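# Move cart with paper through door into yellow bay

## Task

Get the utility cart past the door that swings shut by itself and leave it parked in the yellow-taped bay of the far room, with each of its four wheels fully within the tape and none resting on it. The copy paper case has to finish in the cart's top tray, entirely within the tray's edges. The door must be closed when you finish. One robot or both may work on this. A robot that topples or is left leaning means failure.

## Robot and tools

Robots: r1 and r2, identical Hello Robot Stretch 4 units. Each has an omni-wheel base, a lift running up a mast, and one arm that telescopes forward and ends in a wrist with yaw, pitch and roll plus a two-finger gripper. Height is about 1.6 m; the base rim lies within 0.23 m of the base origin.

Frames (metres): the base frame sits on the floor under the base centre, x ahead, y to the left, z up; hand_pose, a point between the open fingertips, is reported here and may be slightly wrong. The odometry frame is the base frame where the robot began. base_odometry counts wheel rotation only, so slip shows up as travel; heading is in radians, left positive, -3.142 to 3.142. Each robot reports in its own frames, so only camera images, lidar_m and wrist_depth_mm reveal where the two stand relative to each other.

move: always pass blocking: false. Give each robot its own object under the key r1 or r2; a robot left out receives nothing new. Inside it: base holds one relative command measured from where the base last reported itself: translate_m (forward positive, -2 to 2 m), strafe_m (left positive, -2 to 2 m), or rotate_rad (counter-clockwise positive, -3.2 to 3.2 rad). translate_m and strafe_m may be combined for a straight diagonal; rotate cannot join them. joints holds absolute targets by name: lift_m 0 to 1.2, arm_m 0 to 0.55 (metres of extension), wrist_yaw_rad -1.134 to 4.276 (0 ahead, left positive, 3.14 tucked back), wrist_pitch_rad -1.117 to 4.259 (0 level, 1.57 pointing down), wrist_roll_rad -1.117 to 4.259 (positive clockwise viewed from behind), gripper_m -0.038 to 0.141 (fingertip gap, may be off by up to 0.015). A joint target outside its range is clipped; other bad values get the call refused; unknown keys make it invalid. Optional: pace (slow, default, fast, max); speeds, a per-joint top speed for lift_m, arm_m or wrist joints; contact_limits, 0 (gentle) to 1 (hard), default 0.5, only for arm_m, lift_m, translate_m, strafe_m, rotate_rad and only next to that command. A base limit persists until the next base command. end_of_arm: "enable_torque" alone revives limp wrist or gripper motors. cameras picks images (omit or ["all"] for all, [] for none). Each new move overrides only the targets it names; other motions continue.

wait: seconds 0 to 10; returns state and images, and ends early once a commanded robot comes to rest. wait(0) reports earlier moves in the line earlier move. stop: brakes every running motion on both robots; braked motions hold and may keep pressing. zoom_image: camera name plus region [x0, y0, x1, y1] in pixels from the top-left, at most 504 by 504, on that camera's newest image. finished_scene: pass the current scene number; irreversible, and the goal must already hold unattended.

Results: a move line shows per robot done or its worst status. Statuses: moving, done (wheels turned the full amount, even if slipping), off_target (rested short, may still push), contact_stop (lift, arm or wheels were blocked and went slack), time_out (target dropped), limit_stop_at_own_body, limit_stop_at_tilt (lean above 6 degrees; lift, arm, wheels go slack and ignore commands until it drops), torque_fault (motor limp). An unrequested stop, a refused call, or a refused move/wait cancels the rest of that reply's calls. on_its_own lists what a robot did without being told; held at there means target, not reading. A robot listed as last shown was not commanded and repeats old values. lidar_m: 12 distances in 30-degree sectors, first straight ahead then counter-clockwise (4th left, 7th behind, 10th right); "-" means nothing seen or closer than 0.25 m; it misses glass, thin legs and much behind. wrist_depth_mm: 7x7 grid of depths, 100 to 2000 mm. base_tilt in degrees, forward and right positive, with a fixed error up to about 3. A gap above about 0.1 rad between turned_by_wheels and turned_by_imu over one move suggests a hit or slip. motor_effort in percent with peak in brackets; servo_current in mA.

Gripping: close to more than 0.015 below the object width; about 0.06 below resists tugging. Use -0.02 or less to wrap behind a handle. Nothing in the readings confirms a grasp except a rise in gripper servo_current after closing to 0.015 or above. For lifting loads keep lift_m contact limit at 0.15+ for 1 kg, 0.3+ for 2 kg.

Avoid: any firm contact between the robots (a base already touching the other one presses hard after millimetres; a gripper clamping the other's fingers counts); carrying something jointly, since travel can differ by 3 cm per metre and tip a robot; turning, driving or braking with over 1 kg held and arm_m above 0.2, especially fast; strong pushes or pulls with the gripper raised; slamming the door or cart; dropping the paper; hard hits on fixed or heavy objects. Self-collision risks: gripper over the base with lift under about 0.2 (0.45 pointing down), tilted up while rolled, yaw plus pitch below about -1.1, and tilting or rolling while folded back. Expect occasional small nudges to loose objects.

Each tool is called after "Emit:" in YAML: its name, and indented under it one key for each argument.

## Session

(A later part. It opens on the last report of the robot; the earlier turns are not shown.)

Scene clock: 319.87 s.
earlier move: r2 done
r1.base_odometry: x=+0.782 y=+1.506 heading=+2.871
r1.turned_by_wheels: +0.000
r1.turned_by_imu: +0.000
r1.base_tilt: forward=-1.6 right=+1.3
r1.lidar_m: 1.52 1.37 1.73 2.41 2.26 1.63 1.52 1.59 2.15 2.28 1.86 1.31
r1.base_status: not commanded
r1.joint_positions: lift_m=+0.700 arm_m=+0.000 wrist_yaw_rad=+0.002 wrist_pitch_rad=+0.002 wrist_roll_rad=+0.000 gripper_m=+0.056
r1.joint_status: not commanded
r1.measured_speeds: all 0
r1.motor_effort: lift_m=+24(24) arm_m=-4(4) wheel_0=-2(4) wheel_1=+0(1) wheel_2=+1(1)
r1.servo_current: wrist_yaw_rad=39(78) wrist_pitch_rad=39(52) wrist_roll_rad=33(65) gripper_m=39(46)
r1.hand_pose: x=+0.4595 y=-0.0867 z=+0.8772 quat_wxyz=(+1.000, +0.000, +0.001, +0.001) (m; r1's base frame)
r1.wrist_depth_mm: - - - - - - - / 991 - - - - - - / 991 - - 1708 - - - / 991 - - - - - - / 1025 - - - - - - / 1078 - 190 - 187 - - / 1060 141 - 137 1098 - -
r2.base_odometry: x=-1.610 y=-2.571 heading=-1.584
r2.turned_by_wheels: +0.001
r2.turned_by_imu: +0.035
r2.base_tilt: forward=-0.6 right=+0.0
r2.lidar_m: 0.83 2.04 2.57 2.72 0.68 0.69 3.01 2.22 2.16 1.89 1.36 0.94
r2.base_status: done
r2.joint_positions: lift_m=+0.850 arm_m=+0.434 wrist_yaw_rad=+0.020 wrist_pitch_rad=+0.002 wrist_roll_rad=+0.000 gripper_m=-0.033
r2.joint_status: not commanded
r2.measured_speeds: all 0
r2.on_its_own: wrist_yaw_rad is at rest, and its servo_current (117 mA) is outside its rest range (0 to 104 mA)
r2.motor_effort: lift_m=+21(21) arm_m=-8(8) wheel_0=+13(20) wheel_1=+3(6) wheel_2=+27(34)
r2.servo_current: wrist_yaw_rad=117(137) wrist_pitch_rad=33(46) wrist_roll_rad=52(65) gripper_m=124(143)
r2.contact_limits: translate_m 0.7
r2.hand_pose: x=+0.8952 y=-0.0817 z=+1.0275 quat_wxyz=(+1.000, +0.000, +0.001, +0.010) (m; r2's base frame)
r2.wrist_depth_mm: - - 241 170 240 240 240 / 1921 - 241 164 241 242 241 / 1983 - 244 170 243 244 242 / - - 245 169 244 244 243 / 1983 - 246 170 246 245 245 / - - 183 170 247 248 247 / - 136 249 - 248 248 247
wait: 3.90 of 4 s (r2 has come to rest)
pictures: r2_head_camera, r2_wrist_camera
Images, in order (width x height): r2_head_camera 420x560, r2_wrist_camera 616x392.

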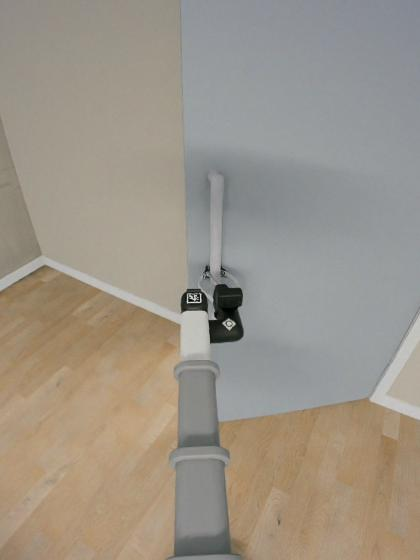

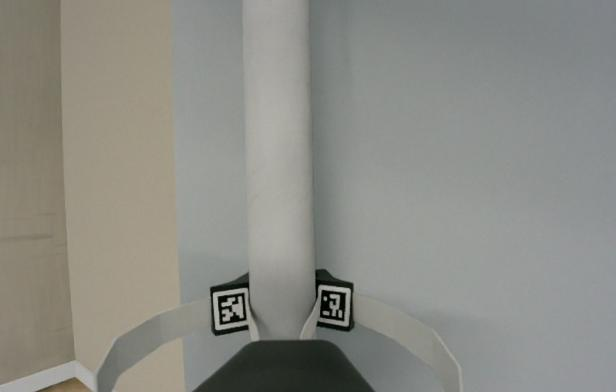

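Emit:
move:
  blocking: false
  r2: {"base":{"translate_m":-0.353,"strafe_m":-0.085},"pace":"slow","contact_limits":{"translate_m":0.7}}
  cameras: []

Emit:
wait:
  seconds: 5
  cameras: ["r2_wrist_camera","r2_head_camera"]

Scene clock: 362.23 s.
move: r2 moving
r1: as last shown
r1.lidar_m: 1.55 1.37 1.71 2.41 2.28 1.62 1.53 1.58 2.14 2.27 1.86 1.31
r1.motor_effort: lift_m=+24(24) arm_m=-4(4) wheel_0=-3(3) wheel_1=-1(1) wheel_2=+1(1)
r1.servo_current: wrist_yaw_rad=59(72) wrist_pitch_rad=46(46) wrist_roll_rad=39(59) gripper_m=46(46)
r1.wrist_depth_mm: - - - - - - - / 1008 - - - - - - / 1008 - - 1708 - - - / 1008 - - - - - - / 991 - - - - - - / 1118 - 190 - 187 - - / 1042 141 - 137 1098 - -
r2.base_odometry: x=-1.613 y=-2.558 heading=-1.581
r2.turned_by_wheels: +0.003
r2.turned_by_imu: +0.004
r2.base_tilt: forward=-0.7 right=+0.0
r2.lidar_m: 0.82 2.07 2.59 2.73 0.66 0.66 2.96 2.23 2.15 1.89 1.40 0.98
r2.base_status: translate_m moving; strafe_m moving
r2.joint_positions: lift_m=+0.850 arm_m=+0.434 wrist_yaw_rad=+0.020 wrist_pitch_rad=+0.002 wrist_roll_rad=+0.000 gripper_m=-0.033
r2.joint_status: not commanded
r2.measured_speeds: translate_m=-0.049 strafe_m=-0.013 rotate_rad=+0.001 lift_m=+0.000 arm_m=+0.000 wrist_yaw_rad=+0.000 wrist_pitch_rad=+0.000 wrist_roll_rad=+0.000
r2.motor_effort: lift_m=+21(21) arm_m=-8(8) wheel_0=+11(12) wheel_1=-3(3) wheel_2=+31(32)
r2.servo_current: wrist_yaw_rad=104(117) wrist_pitch_rad=46(46) wrist_roll_rad=52(52) gripper_m=117(130)
r2.contact_limits: translate_m 0.7
r2.hand_pose: x=+0.8952 y=-0.0817 z=+1.0275 quat_wxyz=(+1.000, +0.000, +0.001, +0.010) (m; r2's base frame)
r2.wrist_depth_mm: - - 240 163 240 241 241 / 1921 - 241 163 242 242 243 / 1983 - 243 168 245 244 244 / 1983 - 244 169 244 245 246 / - - 246 165 247 247 247 / - - 183 166 247 248 249 / - - 248 - 250 249 250
pictures: none
No camera images: "cameras" was empty.

Scene clock: 366.60 s.
earlier move: r2 done
r1.base_odometry: x=+0.782 y=+1.506 heading=+2.871
r1.turned_by_wheels: +0.000
r1.turned_by_imu: +0.000
r1.base_tilt: forward=-1.6 right=+1.2
r1.lidar_m: 1.68 1.36 1.73 2.39 2.31 1.61 1.52 1.59 2.14 2.28 1.83 1.30
r1.base_status: not commanded
r1.joint_positions: lift_m=+0.700 arm_m=+0.000 wrist_yaw_rad=+0.002 wrist_pitch_rad=+0.002 wrist_roll_rad=+0.000 gripper_m=+0.056
r1.joint_status: not commanded
r1.measured_speeds: all 0
r1.motor_effort: lift_m=+24(24) arm_m=-3(4) wheel_0=-3(3) wheel_1=-1(1) wheel_2=+1(1)
r1.servo_current: wrist_yaw_rad=46(72) wrist_pitch_rad=39(52) wrist_roll_rad=46(72) gripper_m=39(46)
r1.hand_pose: x=+0.4595 y=-0.0867 z=+0.8772 quat_wxyz=(+1.000, +0.000, +0.001, +0.001) (m; r1's base frame)
r1.wrist_depth_mm: - - - - - - - / 991 - - - - - - / 1025 - 1863 - - - - / 1008 - - - - - - / 1025 - - - - - - / 1078 - 190 - 187 - - / 991 140 - 153 1098 - -
r2.base_odometry: x=-1.691 y=-2.217 heading=-1.586
r2.turned_by_wheels: -0.005
r2.turned_by_imu: -0.011
r2.base_tilt: forward=-0.7 right=+0.1
r2.lidar_m: 0.81 2.41 2.83 0.61 0.50 0.53 2.66 1.97 1.91 2.01 1.67 1.05
r2.base_status: done
r2.joint_positions: lift_m=+0.850 arm_m=+0.434 wrist_yaw_rad=+0.001 wrist_pitch_rad=+0.002 wrist_roll_rad=+0.000 gripper_m=-0.033
r2.joint_status: not commanded
r2.measured_speeds: all 0
r2.motor_effort: lift_m=+21(21) arm_m=-8(9) wheel_0=-18(21) wheel_1=-11(15) wheel_2=+8(32)
r2.servo_current: wrist_yaw_rad=46(130) wrist_pitch_rad=33(46) wrist_roll_rad=46(59) gripper_m=124(130)
r2.contact_limits: translate_m 0.7
r2.hand_pose: x=+0.8937 y=-0.0870 z=+1.0275 quat_wxyz=(+1.000, +0.000, +0.001, +0.001) (m; r2's base frame)
r2.wrist_depth_mm: - 206 223 163 281 329 382 / - 207 223 162 283 330 375 / - 208 224 165 289 330 387 / - 208 224 164 291 332 389 / - 209 225 166 291 334 392 / - 213 183 167 178 340 384 / - 141 224 - 303 325 392
wait: 4.37 of 5 s (r2 has come to rest)
pictures: r2_head_camera, r2_wrist_camera
Images, in order (width x height): r2_head_camera 420x560, r2_wrist_camera 616x392.

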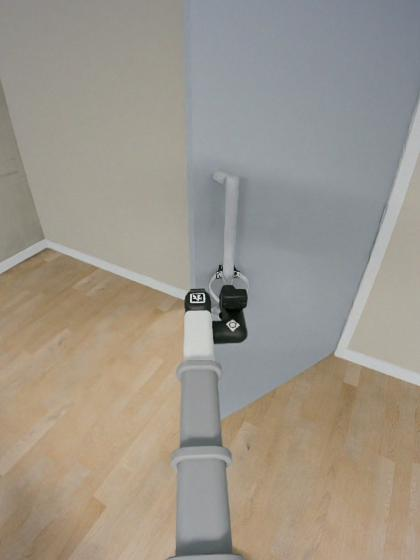

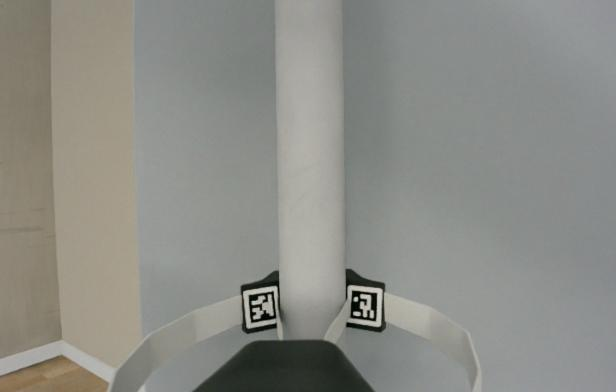

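Emit:
move:
  blocking: false
  r2: {"base":{"translate_m":-0.285,"strafe_m":-0.22},"pace":"slow","contact_limits":{"translate_m":0.7}}
  cameras: []

Emit:
wait:
  seconds: 5
  cameras: ["r2_wrist_camera","r2_head_camera"]

Scene clock: 373.70 s.
move: r2 moving
r1: as last shown
r1.base_tilt: forward=-1.6 right=+1.3
r1.lidar_m: 1.71 1.37 1.71 2.41 2.27 1.64 1.51 1.57 2.14 2.26 1.83 1.33
r1.motor_effort: lift_m=+24(24) arm_m=-3(4) wheel_0=-3(4) wheel_1=-1(1) wheel_2=+1(1)
r1.servo_current: wrist_yaw_rad=59(59) wrist_pitch_rad=39(46) wrist_roll_rad=46(65) gripper_m=39(46)
r1.wrist_depth_mm: - - - - - - - / 1008 - - - - - - / 1008 - 1921 - - - - / 1008 - - - - - - / 1008 - - - - - - / 1078 - 190 - 188 - - / 1025 141 - 153 1098 - -
r2.base_odometry: x=-1.699 y=-2.206 heading=-1.585
r2.turned_by_wheels: +0.000
r2.turned_by_imu: -0.011
r2.base_tilt: forward=-0.6 right=+0.1
r2.lidar_m: 0.83 2.37 2.83 0.60 0.51 0.51 2.66 1.97 1.88 1.99 1.68 1.05
r2.base_status: translate_m moving; strafe_m moving
r2.joint_positions: lift_m=+0.850 arm_m=+0.434 wrist_yaw_rad=+0.002 wrist_pitch_rad=+0.002 wrist_roll_rad=+0.000 gripper_m=-0.033
r2.joint_status: not commanded
r2.measured_speeds: translate_m=-0.042 strafe_m=-0.031 rotate_rad=-0.003 lift_m=+0.000 arm_m=+0.000 wrist_yaw_rad=+0.003 wrist_pitch_rad=+0.000 wrist_roll_rad=+0.000
r2.motor_effort: lift_m=+21(21) arm_m=-9(9) wheel_0=-1(17) wheel_1=-12(17) wheel_2=+16(17)
r2.servo_current: wrist_yaw_rad=46(59) wrist_pitch_rad=46(46) wrist_roll_rad=59(59) gripper_m=124(130)
r2.contact_limits: translate_m 0.7
r2.hand_pose: x=+0.8938 y=-0.0868 z=+1.0275 quat_wxyz=(+1.000, +0.000, +0.001, +0.001) (m; r2's base frame)
r2.wrist_depth_mm: - 206 224 163 286 330 377 / - 208 224 163 285 334 389 / - 209 225 164 287 334 387 / - 211 227 165 289 338 392 / - 213 228 167 291 338 384 / - 211 184 166 180 349 392 / - 215 224 - 304 329 394
pictures: none
No camera images: "cameras" was empty.

Scene clock: 378.00 s.
earlier move: r2 done
r1.base_odometry: x=+0.782 y=+1.506 heading=+2.871
r1.turned_by_wheels: +0.000
r1.turned_by_imu: +0.000
r1.base_tilt: forward=-1.6 right=+1.2
r1.lidar_m: 2.07 1.35 1.75 2.39 2.29 1.61 1.51 1.57 2.13 2.29 1.83 1.31
r1.base_status: not commanded
r1.joint_positions: lift_m=+0.700 arm_m=+0.000 wrist_yaw_rad=+0.002 wrist_pitch_rad=+0.002 wrist_roll_rad=+0.000 gripper_m=+0.056
r1.joint_status: not commanded
r1.measured_speeds: all 0
r1.motor_effort: lift_m=+24(24) arm_m=-3(4) wheel_0=-3(4) wheel_1=+0(1) wheel_2=+1(1)
r1.servo_current: wrist_yaw_rad=39(78) wrist_pitch_rad=46(52) wrist_roll_rad=52(65) gripper_m=39(52)
r1.hand_pose: x=+0.4595 y=-0.0867 z=+0.8772 quat_wxyz=(+1.000, +0.000, +0.001, +0.001) (m; r1's base frame)
r1.wrist_depth_mm: - - - - - - - / 991 - - - - - - / 1008 - - - - - - / 991 - - - - - - / 1008 - - - - - - / 1078 - 192 - 187 - - / 1008 151 1983 153 1098 - -
r2.base_odometry: x=-1.907 y=-1.930 heading=-1.585
r2.turned_by_wheels: +0.000
r2.turned_by_imu: -0.117
r2.base_tilt: forward=-0.6 right=+0.1
r2.lidar_m: 0.80 2.27 3.12 0.58 0.54 4.06 2.64 1.76 1.62 1.65 1.89 1.61
r2.base_status: done
r2.joint_positions: lift_m=+0.850 arm_m=+0.434 wrist_yaw_rad=+0.007 wrist_pitch_rad=+0.002 wrist_roll_rad=+0.000 gripper_m=-0.033
r2.joint_status: not commanded
r2.measured_speeds: all 0
r2.motor_effort: lift_m=+21(21) arm_m=-8(9) wheel_0=-4(17) wheel_1=-9(17) wheel_2=+16(20)
r2.servo_current: wrist_yaw_rad=72(72) wrist_pitch_rad=33(46) wrist_roll_rad=52(59) gripper_m=124(130)
r2.contact_limits: translate_m 0.7
r2.hand_pose: x=+0.8942 y=-0.0855 z=+1.0275 quat_wxyz=(+1.000, +0.000, +0.001, +0.003) (m; r2's base frame)
r2.wrist_depth_mm: 159 172 220 162 - - - / 160 173 220 163 - - - / 169 173 222 165 - - - / 171 174 222 165 - - - / - 180 230 167 - - - / - 174 184 167 176 - - / - 158 213 - - - -
wait: 4.30 of 5 s (r2 has come to rest)
pictures: r2_head_camera, r2_wrist_camera
Images, in order (width x height): r2_head_camera 420x560, r2_wrist_camera 616x392.

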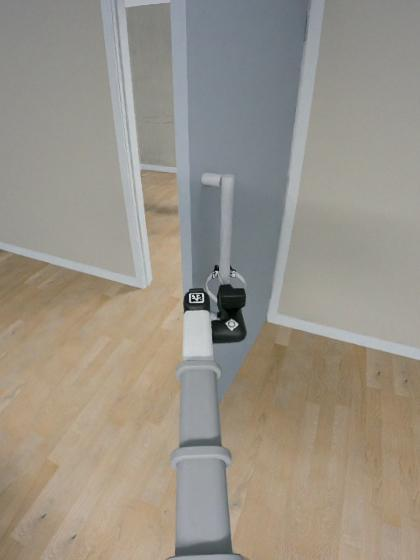

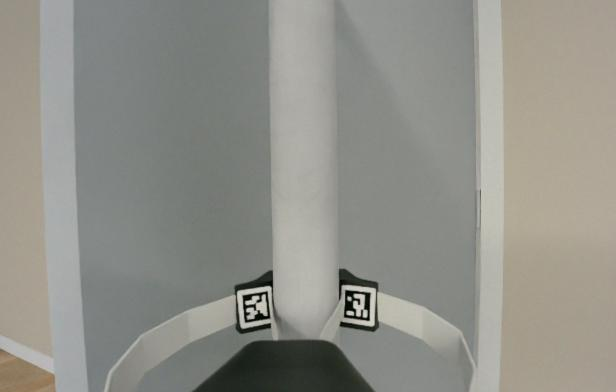

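Emit:
move:
  blocking: false
  r2: {"base":{"translate_m":-0.14,"strafe_m":-0.24},"pace":"slow","contact_limits":{"translate_m":0.7}}
  cameras: ["r1_head_camera"]

Emit:
wait:
  seconds: 4
  cameras: ["r1_head_camera","r2_head_camera","r2_wrist_camera","r2_head_left_camera"]

Scene clock: 401.47 s.
move: r2 moving
r1: as last shown
r1.base_tilt: forward=-1.6 right=+1.3
r1.lidar_m: 2.11 1.38 1.69 2.41 2.28 1.61 1.50 1.59 2.13 2.28 1.86 1.33
r1.motor_effort: lift_m=+24(24) arm_m=-3(4) wheel_0=-2(3) wheel_1=+0(1) wheel_2=+1(1)
r1.servo_current: wrist_yaw_rad=52(52) wrist_pitch_rad=46(46) wrist_roll_rad=59(59) gripper_m=46(46)
r1.wrist_depth_mm: - - - - - - - / 991 - - - - - - / 991 - - - - - - / 1008 - - - - - - / 1008 - - - - - - / 1078 - 191 - 187 - - / 1008 151 1863 153 1078 - -
r2.base_odometry: x=-1.918 y=-1.923 heading=-1.584
r2.turned_by_wheels: +0.001
r2.turned_by_imu: -0.007
r2.base_tilt: forward=-0.6 right=+0.1
r2.lidar_m: 0.79 2.27 3.13 0.57 0.52 4.04 2.63 1.75 1.61 1.62 1.91 1.71
r2.base_status: translate_m moving; strafe_m moving
r2.joint_positions: lift_m=+0.850 arm_m=+0.434 wrist_yaw_rad=+0.008 wrist_pitch_rad=+0.002 wrist_roll_rad=+0.000 gripper_m=-0.033
r2.joint_status: not commanded
r2.measured_speeds: translate_m=-0.025 strafe_m=-0.041 rotate_rad=-0.002 lift_m=+0.000 arm_m=+0.000 wrist_yaw_rad=+0.000 wrist_pitch_rad=+0.000 wrist_roll_rad=+0.000
r2.motor_effort: lift_m=+21(21) arm_m=-9(9) wheel_0=+0(5) wheel_1=-13(13) wheel_2=+22(23)
r2.servo_current: wrist_yaw_rad=59(72) wrist_pitch_rad=33(39) wrist_roll_rad=46(52) gripper_m=117(130)
r2.contact_limits: translate_m 0.7
r2.hand_pose: x=+0.8943 y=-0.0851 z=+1.0275 quat_wxyz=(+1.000, +0.000, +0.001, +0.004) (m; r2's base frame)
r2.wrist_depth_mm: 155 173 221 161 - - - / 162 174 222 163 - - - / 164 169 224 164 - - - / 166 175 222 166 - - - / 168 181 233 166 - - - / - 175 185 167 174 - - / - 159 215 - - - -
pictures: r1_head_camera
Images, in order (width x height): r1_head_camera 420x560.

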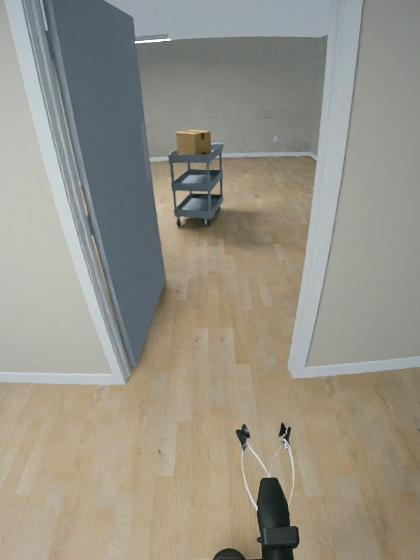

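Scene clock: 405.47 s.
earlier move: r2 contact_stop
r1.base_odometry: x=+0.782 y=+1.506 heading=+2.871
r1.turned_by_wheels: +0.000
r1.turned_by_imu: +0.000
r1.base_tilt: forward=-1.6 right=+1.3
r1.lidar_m: 2.11 1.37 1.72 2.41 2.31 1.63 1.51 1.59 2.15 2.25 1.87 1.29
r1.base_status: not commanded
r1.joint_positions: lift_m=+0.700 arm_m=+0.000 wrist_yaw_rad=+0.002 wrist_pitch_rad=+0.002 wrist_roll_rad=+0.000 gripper_m=+0.056
r1.joint_status: not commanded
r1.measured_speeds: all 0
r1.motor_effort: lift_m=+24(24) arm_m=-4(4) wheel_0=-3(3) wheel_1=+0(1) wheel_2=+1(1)
r1.servo_current: wrist_yaw_rad=52(65) wrist_pitch_rad=39(52) wrist_roll_rad=59(65) gripper_m=46(52)
r1.hand_pose: x=+0.4595 y=-0.0867 z=+0.8772 quat_wxyz=(+1.000, +0.000, +0.001, +0.001) (m; r1's base frame)
r1.wrist_depth_mm: - - - - - - - / 1008 - - - - - - / 991 - - - - - - / 1008 - - - - - - / 1025 - - - - - - / 1098 - 192 - 188 - - / 1008 151 1921 153 1098 - -
r2.base_odometry: x=-2.029 y=-1.901 heading=-1.370
r2.turned_by_wheels: +0.214
r2.turned_by_imu: +0.091
r2.base_tilt: forward=-0.6 right=+0.1
r2.lidar_m: 0.82 2.39 3.20 0.62 0.62 4.09 2.28 1.62 1.54 1.58 1.80 1.45
r2.base_status: translate_m contact_stop; strafe_m contact_stop
r2.joint_positions: lift_m=+0.850 arm_m=+0.434 wrist_yaw_rad=+0.006 wrist_pitch_rad=+0.002 wrist_roll_rad=+0.000 gripper_m=-0.034
r2.joint_status: not commanded
r2.measured_speeds: translate_m=+0.024 strafe_m=+0.000 rotate_rad=+0.069 lift_m=+0.000 arm_m=+0.000 wrist_yaw_rad=+0.000 wrist_pitch_rad=+0.000 wrist_roll_rad=+0.000
r2.on_its_own: the wheels are slack since a contact_stop
r2.motor_effort: lift_m=+21(21) arm_m=-9(9) wheel_0=-1(13) wheel_1=+0(14) wheel_2=+0(35)
r2.servo_current: wrist_yaw_rad=52(111) wrist_pitch_rad=39(46) wrist_roll_rad=39(65) gripper_m=111(130)
r2.contact_limits: translate_m 0.7
r2.hand_pose: x=+0.8941 y=-0.0856 z=+1.0275 quat_wxyz=(+1.000, +0.000, +0.001, +0.003) (m; r2's base frame)
r2.wrist_depth_mm: 164 179 224 162 379 - - / 175 180 224 162 379 - - / 168 180 225 162 382 - - / - 181 225 164 377 - - / - 181 226 164 382 - - / - 175 186 165 170 - - / - 170 218 - - - -
wait: 4.00 s; no rest
pictures: r1_head_camera, r2_head_camera, r2_head_left_camera, r2_wrist_camera
Images, in order (width x height): r1_head_camera 420x560, r2_head_camera 420x560, r2_head_left_camera 420x672, r2_wrist_camera 616x392.

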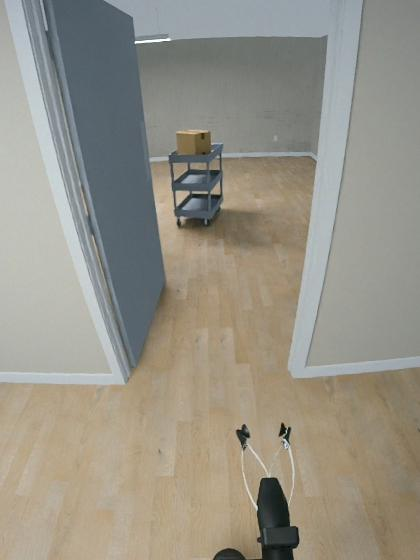

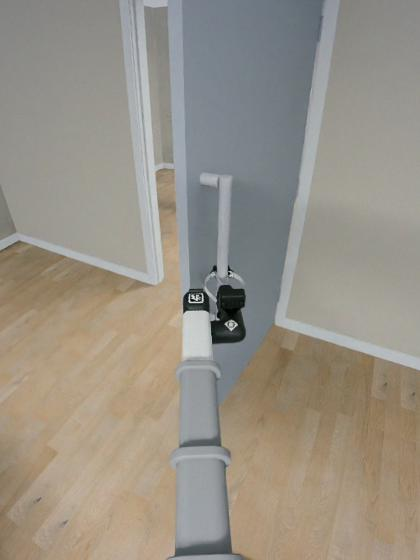

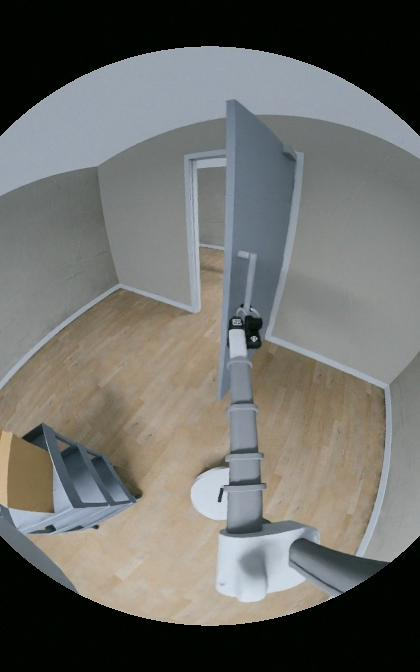

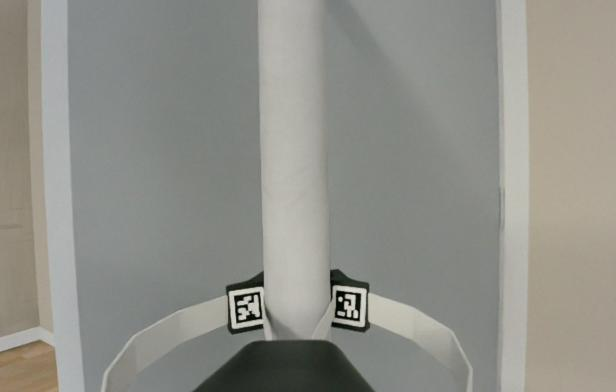

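Emit:
stop:
  cameras: ["r1_head_camera","r1_head_left_camera","r1_head_right_camera"]

Emit:
zoom_image:
  camera: "r1_head_camera"
  region: [130, 100, 290, 240]

Scene clock: 414.20 s.
earlier move: r2 contact_stop
stop: r2's wheels hold again
r1.base_odometry: x=+0.782 y=+1.506 heading=+2.871
r1.turned_by_wheels: +0.000
r1.turned_by_imu: +0.000
r1.base_tilt: forward=-1.6 right=+1.3
r1.lidar_m: 2.00 1.36 1.73 2.41 2.29 1.61 1.52 1.58 2.13 2.29 1.86 1.31
r1.base_status: not commanded
r1.joint_positions: lift_m=+0.700 arm_m=+0.000 wrist_yaw_rad=+0.002 wrist_pitch_rad=+0.002 wrist_roll_rad=+0.000 gripper_m=+0.056
r1.joint_status: not commanded
r1.measured_speeds: all 0
r1.motor_effort: lift_m=+24(24) arm_m=-3(4) wheel_0=-3(4) wheel_1=-1(1) wheel_2=+1(1)
r1.servo_current: wrist_yaw_rad=39(72) wrist_pitch_rad=46(52) wrist_roll_rad=46(65) gripper_m=39(52)
r1.hand_pose: x=+0.4595 y=-0.0867 z=+0.8772 quat_wxyz=(+1.000, +0.000, +0.001, +0.001) (m; r1's base frame)
r1.wrist_depth_mm: - - - - - - - / 1008 - - - - - - / 1008 - - - - - - / 991 - - - - - - / 991 - - - - - - / 1078 - 191 - 187 - - / 1008 140 1863 153 1098 - -
r2.base_odometry: x=-2.026 y=-1.921 heading=-1.320
r2.turned_by_wheels: +0.050
r2.turned_by_imu: +0.050
r2.base_tilt: forward=-0.6 right=+0.1
r2.lidar_m: 0.82 2.52 3.19 0.60 0.66 4.11 2.21 1.60 1.54 1.63 1.75 1.31
r2.base_status: translate_m contact_stop (by the wheels' count: -0.006 of -0.140); strafe_m contact_stop (by the wheels' count: -0.130 of -0.240)
r2.joint_positions: lift_m=+0.850 arm_m=+0.434 wrist_yaw_rad=+0.006 wrist_pitch_rad=+0.002 wrist_roll_rad=+0.000 gripper_m=-0.034
r2.joint_status: not commanded
r2.measured_speeds: all 0
r2.motor_effort: lift_m=+21(21) arm_m=-9(10) wheel_0=+0(13) wheel_1=+1(14) wheel_2=+0(35)
r2.servo_current: wrist_yaw_rad=59(111) wrist_pitch_rad=39(46) wrist_roll_rad=46(65) gripper_m=111(130)
r2.contact_limits: translate_m 0.7
r2.hand_pose: x=+0.8942 y=-0.0856 z=+1.0275 quat_wxyz=(+1.000, +0.000, +0.001, +0.003) (m; r2's base frame)
r2.wrist_depth_mm: - 182 227 160 355 - - / - 183 221 162 357 - - / - 184 222 163 355 - - / - 184 223 165 355 - - / - 189 229 166 357 - - / - 185 185 166 173 - - / - 175 216 - - - -
pictures: r1_head_camera, r1_head_left_camera, r1_head_right_camera
Images, in order (width x height): r1_head_camera 420x560, r1_head_left_camera 420x672, r1_head_right_camera 420x672.

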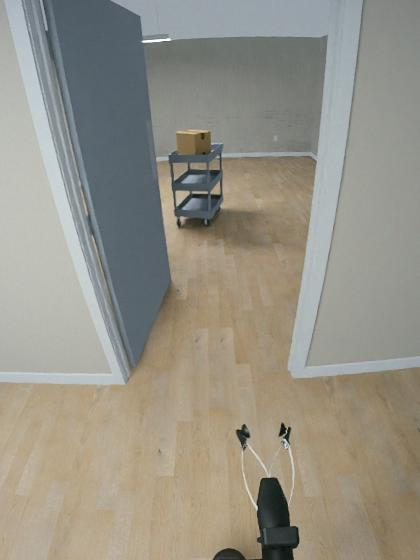

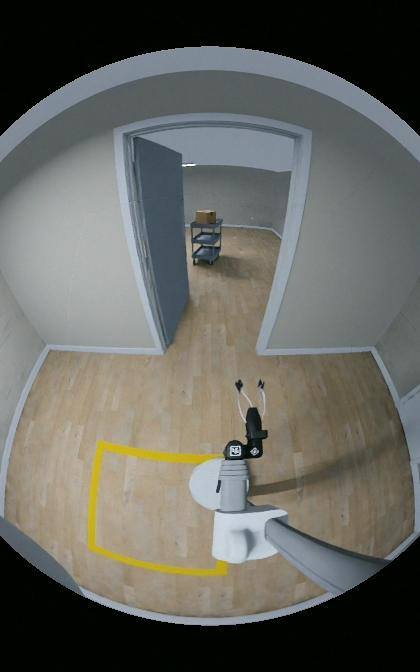

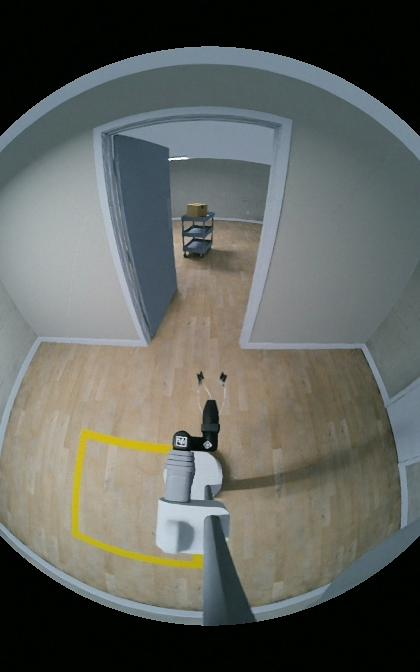

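Scaled by 3.150 from the camera's 420x560 image, which has a finer 600x800 frame.

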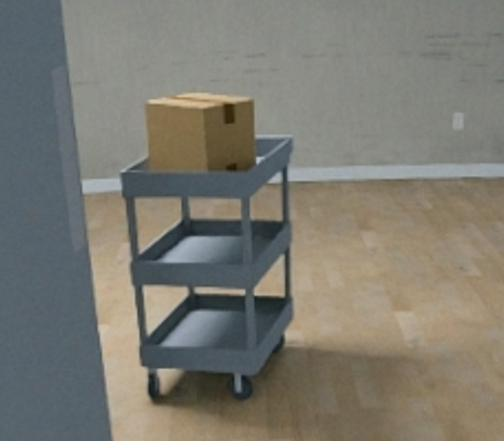

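Emit:
move:
  blocking: false
  r1: {"base":{"translate_m":1.95,"strafe_m":-0.05},"joints":{"lift_m":0.8}}
  cameras: []

Emit:
wait:
  seconds: 4
  cameras: ["r1_head_left_camera"]

Emit:
wait:
  seconds: 5
  cameras: ["r1_head_camera","r1_head_left_camera","r1_head_right_camera"]

Emit:
zoom_image:
  camera: "r1_head_camera"
  region: [100, 60, 340, 380]

Scene clock: 435.13 s.
move: r1 moving
r1.base_odometry: x=+0.752 y=+1.515 heading=+2.871
r1.turned_by_wheels: +0.000
r1.turned_by_imu: +0.000
r1.base_tilt: forward=-1.6 right=+1.3
r1.lidar_m: 1.99 1.34 1.68 2.41 2.33 1.64 1.56 1.60 2.20 2.28 1.78 1.30
r1.base_status: translate_m moving; strafe_m moving
r1.joint_positions: lift_m=+0.737 arm_m=+0.000 wrist_yaw_rad=+0.002 wrist_pitch_rad=+0.002 wrist_roll_rad=+0.000 gripper_m=+0.056
r1.joint_status: lift_m moving
r1.measured_speeds: translate_m=+0.121 strafe_m=-0.004 rotate_rad=-0.002 lift_m=+0.146 arm_m=+0.000 wrist_yaw_rad=+0.000 wrist_pitch_rad=+0.000 wrist_roll_rad=+0.000
r1.motor_effort: lift_m=+27(28) arm_m=-4(4) wheel_0=+7(8) wheel_1=+7(7) wheel_2=-9(9)
r1.servo_current: wrist_yaw_rad=52(59) wrist_pitch_rad=39(46) wrist_roll_rad=46(59) gripper_m=46(46)
r1.hand_pose: x=+0.4595 y=-0.0867 z=+0.9150 quat_wxyz=(+1.000, +0.000, +0.001, +0.001) (m; r1's base frame)
r1.wrist_depth_mm: 1042 - - - - - - / 1042 - - - - - - / 1042 - - - - - - / 1060 - - - - - - / 1042 - - - - - - / - - 193 - 188 - - / - 140 - 153 1078 - -
r2: as last shown
r2.turned_by_wheels: +0.000
r2.turned_by_imu: +0.001
r2.base_tilt: forward=-0.7 right=+0.1
r2.lidar_m: 0.82 2.55 3.19 0.61 0.66 4.11 2.18 1.62 1.56 1.64 1.74 1.31
r2.motor_effort: lift_m=+21(21) arm_m=-9(9) wheel_0=+0(1) wheel_1=+0(1) wheel_2=+0(0)
r2.servo_current: wrist_yaw_rad=52(59) wrist_pitch_rad=46(46) wrist_roll_rad=52(52) gripper_m=104(111)
r2.contact_limits: translate_m 0.7
r2.wrist_depth_mm: - 182 226 161 355 - - / - 183 220 162 355 - - / - 184 222 163 357 - - / - 184 223 165 357 - - / - 189 230 166 359 - - / - 184 185 165 174 - - / - 175 216 - - - -
pictures: none
No camera images: "cameras" was empty.

Scene clock: 439.13 s.
earlier move: r1 moving
r1.base_odometry: x=-0.338 y=+1.847 heading=+2.871
r1.turned_by_wheels: +0.000
r1.turned_by_imu: +0.000
r1.base_tilt: forward=-1.6 right=+1.3
r1.lidar_m: 2.26 0.80 0.62 0.62 2.56 2.80 2.71 2.79 2.35 0.46 0.37 3.04
r1.base_status: translate_m moving; strafe_m moving
r1.joint_positions: lift_m=+0.800 arm_m=+0.000 wrist_yaw_rad=+0.002 wrist_pitch_rad=+0.002 wrist_roll_rad=+0.000 gripper_m=+0.056
r1.joint_status: all done
r1.measured_speeds: translate_m=+0.300 strafe_m=-0.007 rotate_rad=-0.001 lift_m=+0.000 arm_m=+0.000 wrist_yaw_rad=+0.000 wrist_pitch_rad=+0.000 wrist_roll_rad=+0.000
r1.motor_effort: lift_m=+24(28) arm_m=-3(4) wheel_0=+6(9) wheel_1=+2(8) wheel_2=-5(11)
r1.servo_current: wrist_yaw_rad=33(72) wrist_pitch_rad=39(52) wrist_roll_rad=46(59) gripper_m=39(46)
r1.hand_pose: x=+0.4595 y=-0.0867 z=+0.9771 quat_wxyz=(+1.000, +0.000, +0.001, +0.001) (m; r1's base frame)
r1.wrist_depth_mm: - - - - - - - / 917 - - - - - - / 904 - - - - - - / 917 - - - - - - / - - - - - - - / - - 195 - 187 - - / - - - 153 - - -
r2.base_odometry: x=-2.026 y=-1.921 heading=-1.320
r2.turned_by_wheels: +0.000
r2.turned_by_imu: +0.001
r2.base_tilt: forward=-0.6 right=+0.1
r2.lidar_m: 0.82 2.49 3.18 0.63 0.66 4.11 2.21 1.60 1.56 1.62 1.75 1.31
r2.base_status: not commanded
r2.joint_positions: lift_m=+0.850 arm_m=+0.434 wrist_yaw_rad=+0.006 wrist_pitch_rad=+0.002 wrist_roll_rad=+0.000 gripper_m=-0.034
r2.joint_status: not commanded
r2.measured_speeds: all 0
r2.motor_effort: lift_m=+21(21) arm_m=-9(10) wheel_0=+0(1) wheel_1=+0(1) wheel_2=+0(1)
r2.servo_current: wrist_yaw_rad=46(65) wrist_pitch_rad=33(46) wrist_roll_rad=46(59) gripper_m=111(124)
r2.contact_limits: translate_m 0.7
r2.hand_pose: x=+0.8942 y=-0.0856 z=+1.0275 quat_wxyz=(+1.000, +0.000, +0.001, +0.003) (m; r2's base frame)
r2.wrist_depth_mm: - 181 227 161 355 - - / - 183 220 162 355 - - / - 183 224 163 357 - - / - 184 223 165 357 - - / - 189 229 166 359 - - / - 185 185 165 174 - - / - 175 216 - - - -
wait: 4.00 s; no rest
pictures: r1_head_left_camera
Images, in order (width x height): r1_head_left_camera 420x672.

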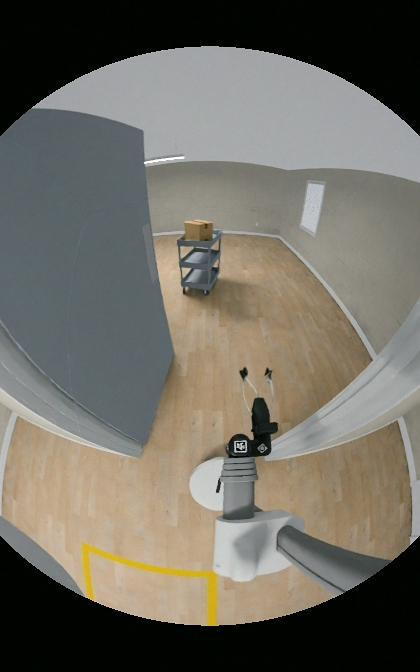

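Scene clock: 442.63 s.
earlier move: r1 done
r1.base_odometry: x=-1.084 y=+2.075 heading=+2.871
r1.turned_by_wheels: +0.000
r1.turned_by_imu: +0.000
r1.base_tilt: forward=-1.6 right=+1.2
r1.lidar_m: 1.48 1.10 0.53 0.53 0.58 0.93 3.51 0.61 0.74 1.86 2.25 2.99
r1.base_status: done
r1.joint_positions: lift_m=+0.800 arm_m=+0.000 wrist_yaw_rad=+0.002 wrist_pitch_rad=+0.002 wrist_roll_rad=+0.000 gripper_m=+0.056
r1.joint_status: all done
r1.measured_speeds: all 0
r1.motor_effort: lift_m=+24(28) arm_m=-4(4) wheel_0=+3(9) wheel_1=+0(8) wheel_2=+2(11)
r1.servo_current: wrist_yaw_rad=46(72) wrist_pitch_rad=52(52) wrist_roll_rad=39(65) gripper_m=39(52)
r1.hand_pose: x=+0.4595 y=-0.0867 z=+0.9772 quat_wxyz=(+1.000, +0.000, +0.001, +0.001) (m; r1's base frame)
r1.wrist_depth_mm: - - - - - - - / - - - - - - - / - - - - - - - / - - 1464 - - - - / - - 1366 - - - - / - - 193 - 188 - - / - 1336 - 143 - - -
r2.base_odometry: x=-2.026 y=-1.921 heading=-1.320
r2.turned_by_wheels: +0.000
r2.turned_by_imu: +0.000
r2.base_tilt: forward=-0.7 right=+0.1
r2.lidar_m: 0.82 1.26 3.18 0.61 0.66 4.10 2.18 1.61 1.56 1.64 1.75 1.31
r2.base_status: not commanded
r2.joint_positions: lift_m=+0.850 arm_m=+0.434 wrist_yaw_rad=+0.006 wrist_pitch_rad=+0.002 wrist_roll_rad=+0.000 gripper_m=-0.034
r2.joint_status: not commanded
r2.measured_speeds: all 0
r2.motor_effort: lift_m=+21(21) arm_m=-9(10) wheel_0=+0(1) wheel_1=+0(1) wheel_2=+0(1)
r2.servo_current: wrist_yaw_rad=46(72) wrist_pitch_rad=39(46) wrist_roll_rad=46(59) gripper_m=104(124)
r2.contact_limits: translate_m 0.7
r2.hand_pose: x=+0.8942 y=-0.0856 z=+1.0275 quat_wxyz=(+1.000, +0.000, +0.001, +0.003) (m; r2's base frame)
r2.wrist_depth_mm: - 182 227 161 355 - - / - 182 222 162 357 - - / - 183 222 163 357 - - / - 185 224 165 357 - - / 691 189 229 166 357 - - / - 184 185 166 173 - - / - 175 217 - - - -
wait: 3.50 of 5 s (r1 has come to rest)
pictures: r1_head_camera, r1_head_left_camera, r1_head_right_camera
Images, in order (width x height): r1_head_camera 420x560, r1_head_left_camera 420x672, r1_head_right_camera 420x672.

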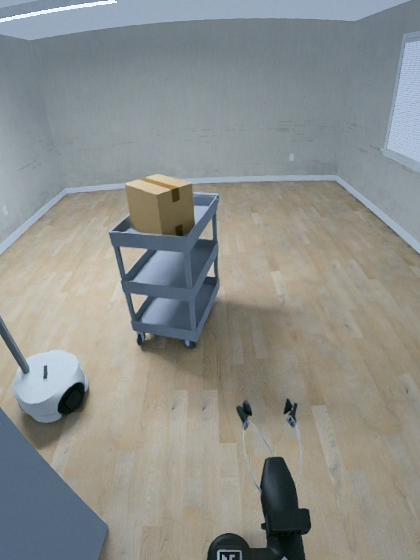

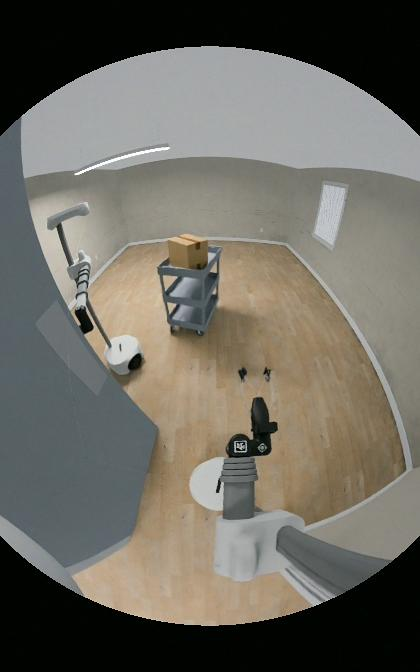

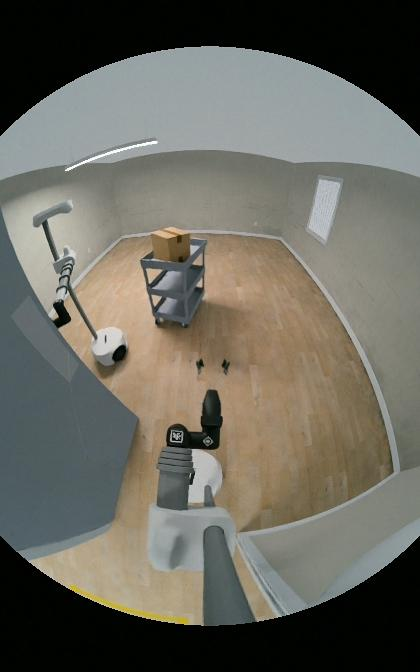

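Scaled by 1.575 from the camera's 420x560 image, which has a finer 600x800 frame.

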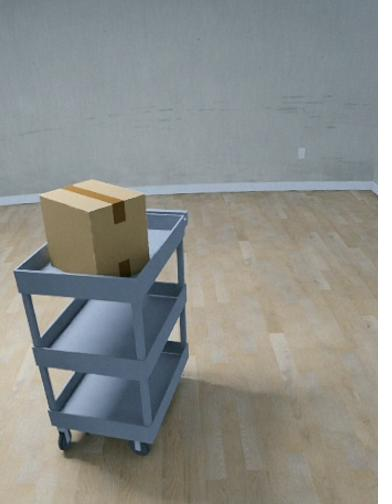

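Emit:
move:
  blocking: false
  r1: {"base":{"translate_m":0.6},"joints":{"lift_m":1.1,"wrist_pitch_rad":1.57,"wrist_roll_rad":1.57,"gripper_m":0.08}}
  cameras: []

Emit:
wait:
  seconds: 5
  cameras: ["r1_head_camera","r1_head_left_camera","r1_wrist_camera"]

Emit:
zoom_image:
  camera: "r1_head_camera"
  region: [60, 140, 300, 460]

Scene clock: 473.83 s.
move: r1 moving
r1.base_odometry: x=-1.114 y=+2.083 heading=+2.871
r1.turned_by_wheels: +0.000
r1.turned_by_imu: +0.000
r1.base_tilt: forward=-1.6 right=+1.3
r1.lidar_m: 1.44 1.18 0.52 0.52 0.59 0.92 3.58 0.62 0.78 1.97 2.22 3.01
r1.base_status: translate_m moving
r1.joint_positions: lift_m=+0.837 arm_m=+0.000 wrist_yaw_rad=+0.002 wrist_pitch_rad=+0.585 wrist_roll_rad=+0.580 gripper_m=+0.073
r1.joint_status: lift_m moving; wrist_pitch_rad moving; wrist_roll_rad moving; gripper_m moving
r1.measured_speeds: translate_m=+0.123 strafe_m=+0.000 rotate_rad=-0.001 lift_m=+0.146 arm_m=+0.000 wrist_yaw_rad=+0.000 wrist_pitch_rad=+1.819 wrist_roll_rad=+1.818
r1.motor_effort: lift_m=+27(27) arm_m=-4(4) wheel_0=+8(8) wheel_1=+5(7) wheel_2=-8(9)
r1.servo_current: wrist_yaw_rad=46(65) wrist_pitch_rad=46(85) wrist_roll_rad=91(117) gripper_m=52(65)
r1.hand_pose: x=+0.4116 y=-0.0869 z=+0.8565 quat_wxyz=(+0.918, +0.274, +0.276, -0.081) (m; r1's base frame)
r1.wrist_depth_mm: - - - - - - - / 1205 1229 - - - - 1708 / - - - - - 1708 1464 / - - - - 1661 1464 1229 / - - 1464 1618 1430 1229 1118 / - 1921 193 1397 189 1078 1008 / 1921 1499 1366 151 1078 991 931
r2: as last shown
r2.turned_by_imu: +0.001
r2.base_tilt: forward=-0.6 right=+0.1
r2.lidar_m: 0.81 1.28 3.17 0.64 0.63 4.11 2.18 1.61 1.55 1.63 1.75 1.31
r2.motor_effort: lift_m=+21(21) arm_m=-9(10) wheel_0=+0(1) wheel_1=+0(0) wheel_2=+0(0)
r2.servo_current: wrist_yaw_rad=52(59) wrist_pitch_rad=39(46) wrist_roll_rad=46(59) gripper_m=111(117)
r2.contact_limits: translate_m 0.7
r2.wrist_depth_mm: - 182 226 161 355 - - / - 182 222 161 355 - - / - 184 222 163 355 - - / - 184 223 166 357 - - / 668 189 229 166 357 - - / - 184 185 165 174 - - / - 175 216 - - - -
pictures: none
No camera images: "cameras" was empty.

Scene clock: 476.83 s.
earlier move: r1 done
r1.base_odometry: x=-1.662 y=+2.235 heading=+2.872
r1.turned_by_wheels: +0.000
r1.turned_by_imu: +0.000
r1.base_tilt: forward=-1.6 right=+1.3
r1.lidar_m: 0.89 0.90 0.80 0.62 0.52 0.78 - 1.14 1.56 2.15 2.22 2.95
r1.base_status: done
r1.joint_positions: lift_m=+1.100 arm_m=+0.000 wrist_yaw_rad=+0.002 wrist_pitch_rad=+1.568 wrist_roll_rad=+1.568 gripper_m=+0.080
r1.joint_status: all done
r1.measured_speeds: all 0
r1.motor_effort: lift_m=+25(28) arm_m=-3(4) wheel_0=+3(9) wheel_1=+1(8) wheel_2=+1(10)
r1.servo_current: wrist_yaw_rad=46(72) wrist_pitch_rad=46(85) wrist_roll_rad=39(117) gripper_m=39(65)
r1.hand_pose: x=+0.1720 y=-0.0874 z=+0.9893 quat_wxyz=(+0.502, +0.499, +0.501, -0.498) (m; r1's base frame)
r1.wrist_depth_mm: 1205 1205 1182 1229 1205 1182 1205 / 1182 1229 1229 1205 1205 1205 1229 / 1205 1205 1205 1205 1229 1182 1205 / 1205 1182 1205 1205 1008 1205 1229 / 1182 1229 1205 991 1008 1229 387 / 1205 1229 200 1205 195 1205 1205 / 1205 1205 1205 151 1255 1229 1205
r2.base_odometry: x=-2.026 y=-1.921 heading=-1.320
r2.turned_by_wheels: +0.000
r2.turned_by_imu: +0.000
r2.base_tilt: forward=-0.6 right=+0.1
r2.lidar_m: 0.83 0.95 3.18 0.61 0.63 4.11 2.18 1.61 1.55 1.64 1.74 1.35
r2.base_status: not commanded
r2.joint_positions: lift_m=+0.850 arm_m=+0.434 wrist_yaw_rad=+0.006 wrist_pitch_rad=+0.002 wrist_roll_rad=+0.000 gripper_m=-0.034
r2.joint_status: not commanded
r2.measured_speeds: all 0
r2.motor_effort: lift_m=+21(21) arm_m=-9(10) wheel_0=+0(1) wheel_1=+0(1) wheel_2=+0(1)
r2.servo_current: wrist_yaw_rad=46(65) wrist_pitch_rad=39(52) wrist_roll_rad=52(59) gripper_m=111(124)
r2.contact_limits: translate_m 0.7
r2.hand_pose: x=+0.8942 y=-0.0856 z=+1.0275 quat_wxyz=(+1.000, +0.000, +0.001, +0.003) (m; r2's base frame)
r2.wrist_depth_mm: - 182 227 161 355 - - / - 182 222 163 355 - - / - 183 221 163 355 - - / - 184 224 166 357 - - / - 189 229 166 357 - - / - 185 185 165 173 - - / - 175 216 - - - -
wait: 3.00 of 5 s (r1 has come to rest)
pictures: r1_head_camera, r1_head_left_camera, r1_wrist_camera
Images, in order (width x height): r1_head_camera 420x560, r1_head_left_camera 420x672, r1_wrist_camera 616x392.

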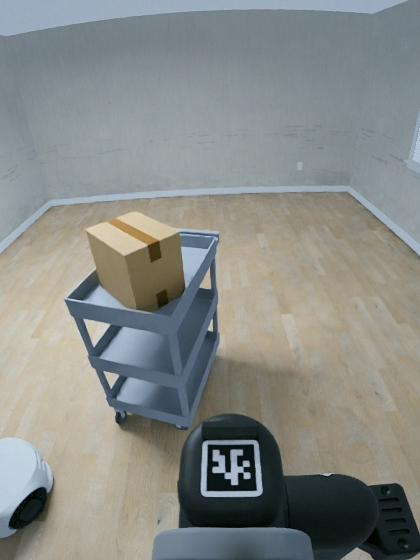

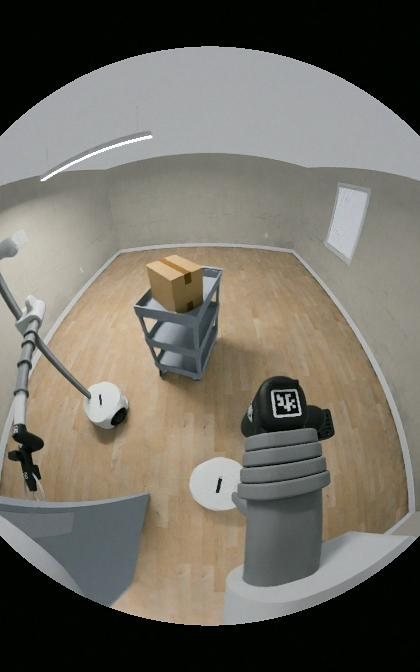

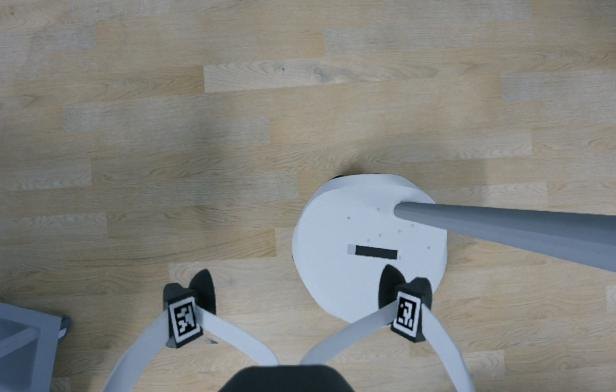

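Scaled by 1.575 from the camera's 420x560 image, which has a finer 600x800 frame.

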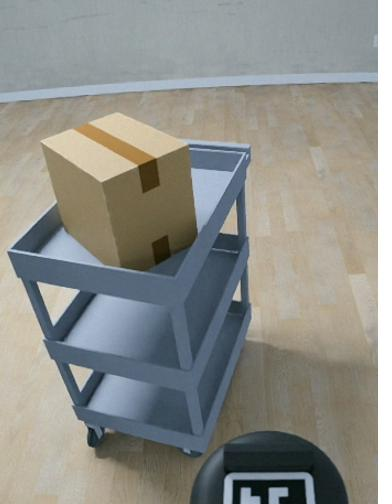

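Emit:
move:
  blocking: false
  r1: {"base":{"translate_m":0.33,"strafe_m":0.33},"joints":{"lift_m":1.18,"wrist_roll_rad":1.92}}
  cameras: []

Emit:
wait:
  seconds: 4
  cameras: ["r1_head_camera","r1_head_left_camera","r1_wrist_camera"]

Scene clock: 496.27 s.
move: r1 moving
r1.base_odometry: x=-1.691 y=+2.219 heading=+2.871
r1.turned_by_wheels: +0.000
r1.turned_by_imu: -0.001
r1.base_tilt: forward=-1.6 right=+1.3
r1.lidar_m: 0.84 0.87 0.80 0.59 0.52 0.75 - 1.17 1.60 2.17 2.24 3.01
r1.base_status: translate_m moving; strafe_m moving
r1.joint_positions: lift_m=+1.137 arm_m=+0.000 wrist_yaw_rad=+0.002 wrist_pitch_rad=+1.568 wrist_roll_rad=+1.915 gripper_m=+0.080
r1.joint_status: lift_m moving; wrist_roll_rad moving
r1.measured_speeds: translate_m=+0.089 strafe_m=+0.089 rotate_rad=-0.005 lift_m=+0.146 arm_m=+0.000 wrist_yaw_rad=+0.000 wrist_pitch_rad=+0.000 wrist_roll_rad=+0.146
r1.motor_effort: lift_m=+27(28) arm_m=-4(4) wheel_0=-7(7) wheel_1=+8(11) wheel_2=-7(7)
r1.servo_current: wrist_yaw_rad=46(59) wrist_pitch_rad=46(46) wrist_roll_rad=78(91) gripper_m=39(46)
r1.hand_pose: x=+0.1720 y=-0.0874 z=+1.0272 quat_wxyz=(+0.408, +0.579, +0.407, -0.577) (m; r1's base frame)
r1.wrist_depth_mm: 1255 1229 1229 1255 1229 1255 1255 / 1255 1205 1255 1229 1205 1229 1229 / 1229 1229 1255 1229 1229 1229 320 / 1229 1255 1229 1042 1008 1229 1229 / 1229 1255 1229 1205 1025 1229 1255 / 1229 1229 199 1229 191 1229 1229 / 1229 1255 1205 151 1255 1255 -
r2: as last shown
r2.turned_by_imu: +0.001
r2.lidar_m: 0.82 0.93 3.19 0.60 0.66 4.11 2.18 1.62 1.56 1.63 1.75 1.31
r2.motor_effort: lift_m=+21(21) arm_m=-9(9) wheel_0=+0(0) wheel_1=+0(0) wheel_2=+0(0)
r2.servo_current: wrist_yaw_rad=52(72) wrist_pitch_rad=39(46) wrist_roll_rad=52(52) gripper_m=111(117)
r2.contact_limits: translate_m 0.7
r2.wrist_depth_mm: - 182 226 161 357 - - / - 183 222 162 355 - - / - 183 221 163 357 - - / - 184 223 166 357 - - / - 189 229 166 359 - - / - 184 185 166 174 - - / - 175 216 - - - -
pictures: none
No camera images: "cameras" was empty.

Scene clock: 498.77 s.
earlier move: r1 done
r1.base_odometry: x=-2.068 y=+2.005 heading=+2.871
r1.turned_by_wheels: +0.000
r1.turned_by_imu: +0.002
r1.base_tilt: forward=-1.6 right=+1.3
r1.lidar_m: 0.52 0.64 0.52 0.46 0.42 0.51 0.99 1.56 2.05 2.47 2.56 3.41
r1.base_status: done
r1.joint_positions: lift_m=+1.180 arm_m=+0.000 wrist_yaw_rad=+0.002 wrist_pitch_rad=+1.568 wrist_roll_rad=+1.918 gripper_m=+0.080
r1.joint_status: all done
r1.measured_speeds: all 0
r1.motor_effort: lift_m=+25(28) arm_m=-3(4) wheel_0=-3(8) wheel_1=+1(11) wheel_2=+0(8)
r1.servo_current: wrist_yaw_rad=52(72) wrist_pitch_rad=52(52) wrist_roll_rad=46(91) gripper_m=46(52)
r1.hand_pose: x=+0.1720 y=-0.0874 z=+1.0693 quat_wxyz=(+0.407, +0.579, +0.406, -0.577) (m; r1's base frame)
r1.wrist_depth_mm: 1308 1281 1308 1308 1255 1281 1281 / 1281 1281 1281 1255 1281 1281 1281 / 1308 1281 1308 1281 1281 1308 322 / 1281 1308 1308 1098 1060 1281 1281 / 1255 1281 1308 1281 1078 1281 1308 / 554 - 200 1281 195 1281 1281 / - 149 1308 151 1308 1255 1281
r2.base_odometry: x=-2.026 y=-1.921 heading=-1.320
r2.turned_by_wheels: +0.000
r2.turned_by_imu: +0.000
r2.base_tilt: forward=-0.6 right=+0.0
r2.lidar_m: 0.82 0.52 0.53 0.60 0.66 4.10 2.17 1.62 1.55 1.64 1.75 1.30
r2.base_status: not commanded
r2.joint_positions: lift_m=+0.850 arm_m=+0.434 wrist_yaw_rad=+0.006 wrist_pitch_rad=+0.002 wrist_roll_rad=+0.000 gripper_m=-0.034
r2.joint_status: not commanded
r2.measured_speeds: all 0
r2.motor_effort: lift_m=+21(21) arm_m=-9(9) wheel_0=+0(1) wheel_1=+0(1) wheel_2=+0(1)
r2.servo_current: wrist_yaw_rad=46(72) wrist_pitch_rad=39(46) wrist_roll_rad=59(59) gripper_m=111(117)
r2.contact_limits: translate_m 0.7
r2.hand_pose: x=+0.8942 y=-0.0856 z=+1.0275 quat_wxyz=(+1.000, +0.000, +0.001, +0.003) (m; r2's base frame)
r2.wrist_depth_mm: - 182 227 160 357 - - / - 182 221 162 357 - - / - 183 222 163 357 - - / - 184 222 166 355 - - / - 189 229 166 357 - - / - 185 185 165 174 - - / - 175 217 - - - -
wait: 2.50 of 4 s (r1 has come to rest)
pictures: r1_head_camera, r1_head_left_camera, r1_wrist_camera
Images, in order (width x height): r1_head_camera 420x560, r1_head_left_camera 420x672, r1_wrist_camera 616x392.

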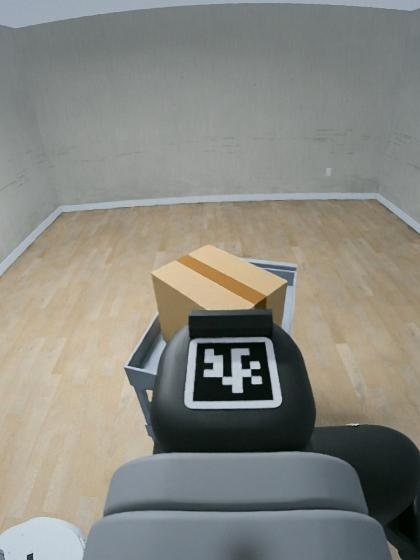

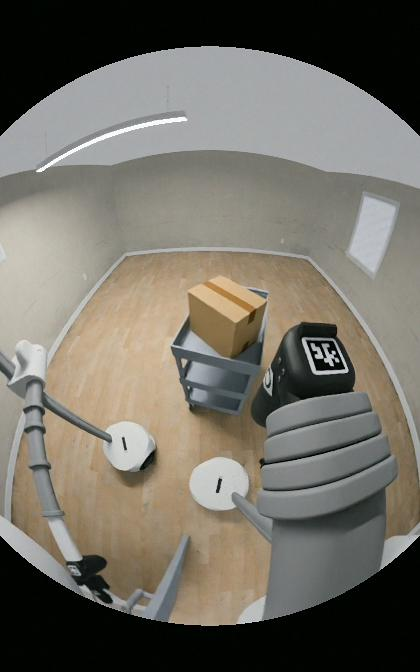

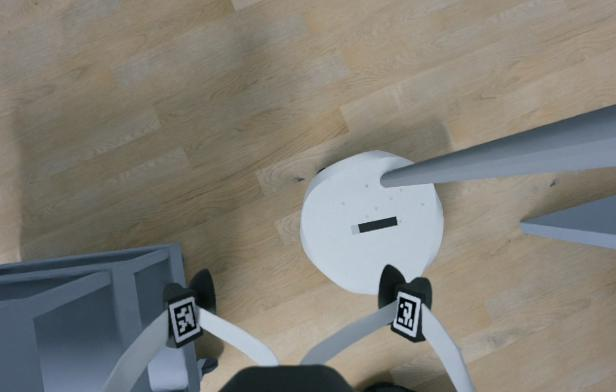

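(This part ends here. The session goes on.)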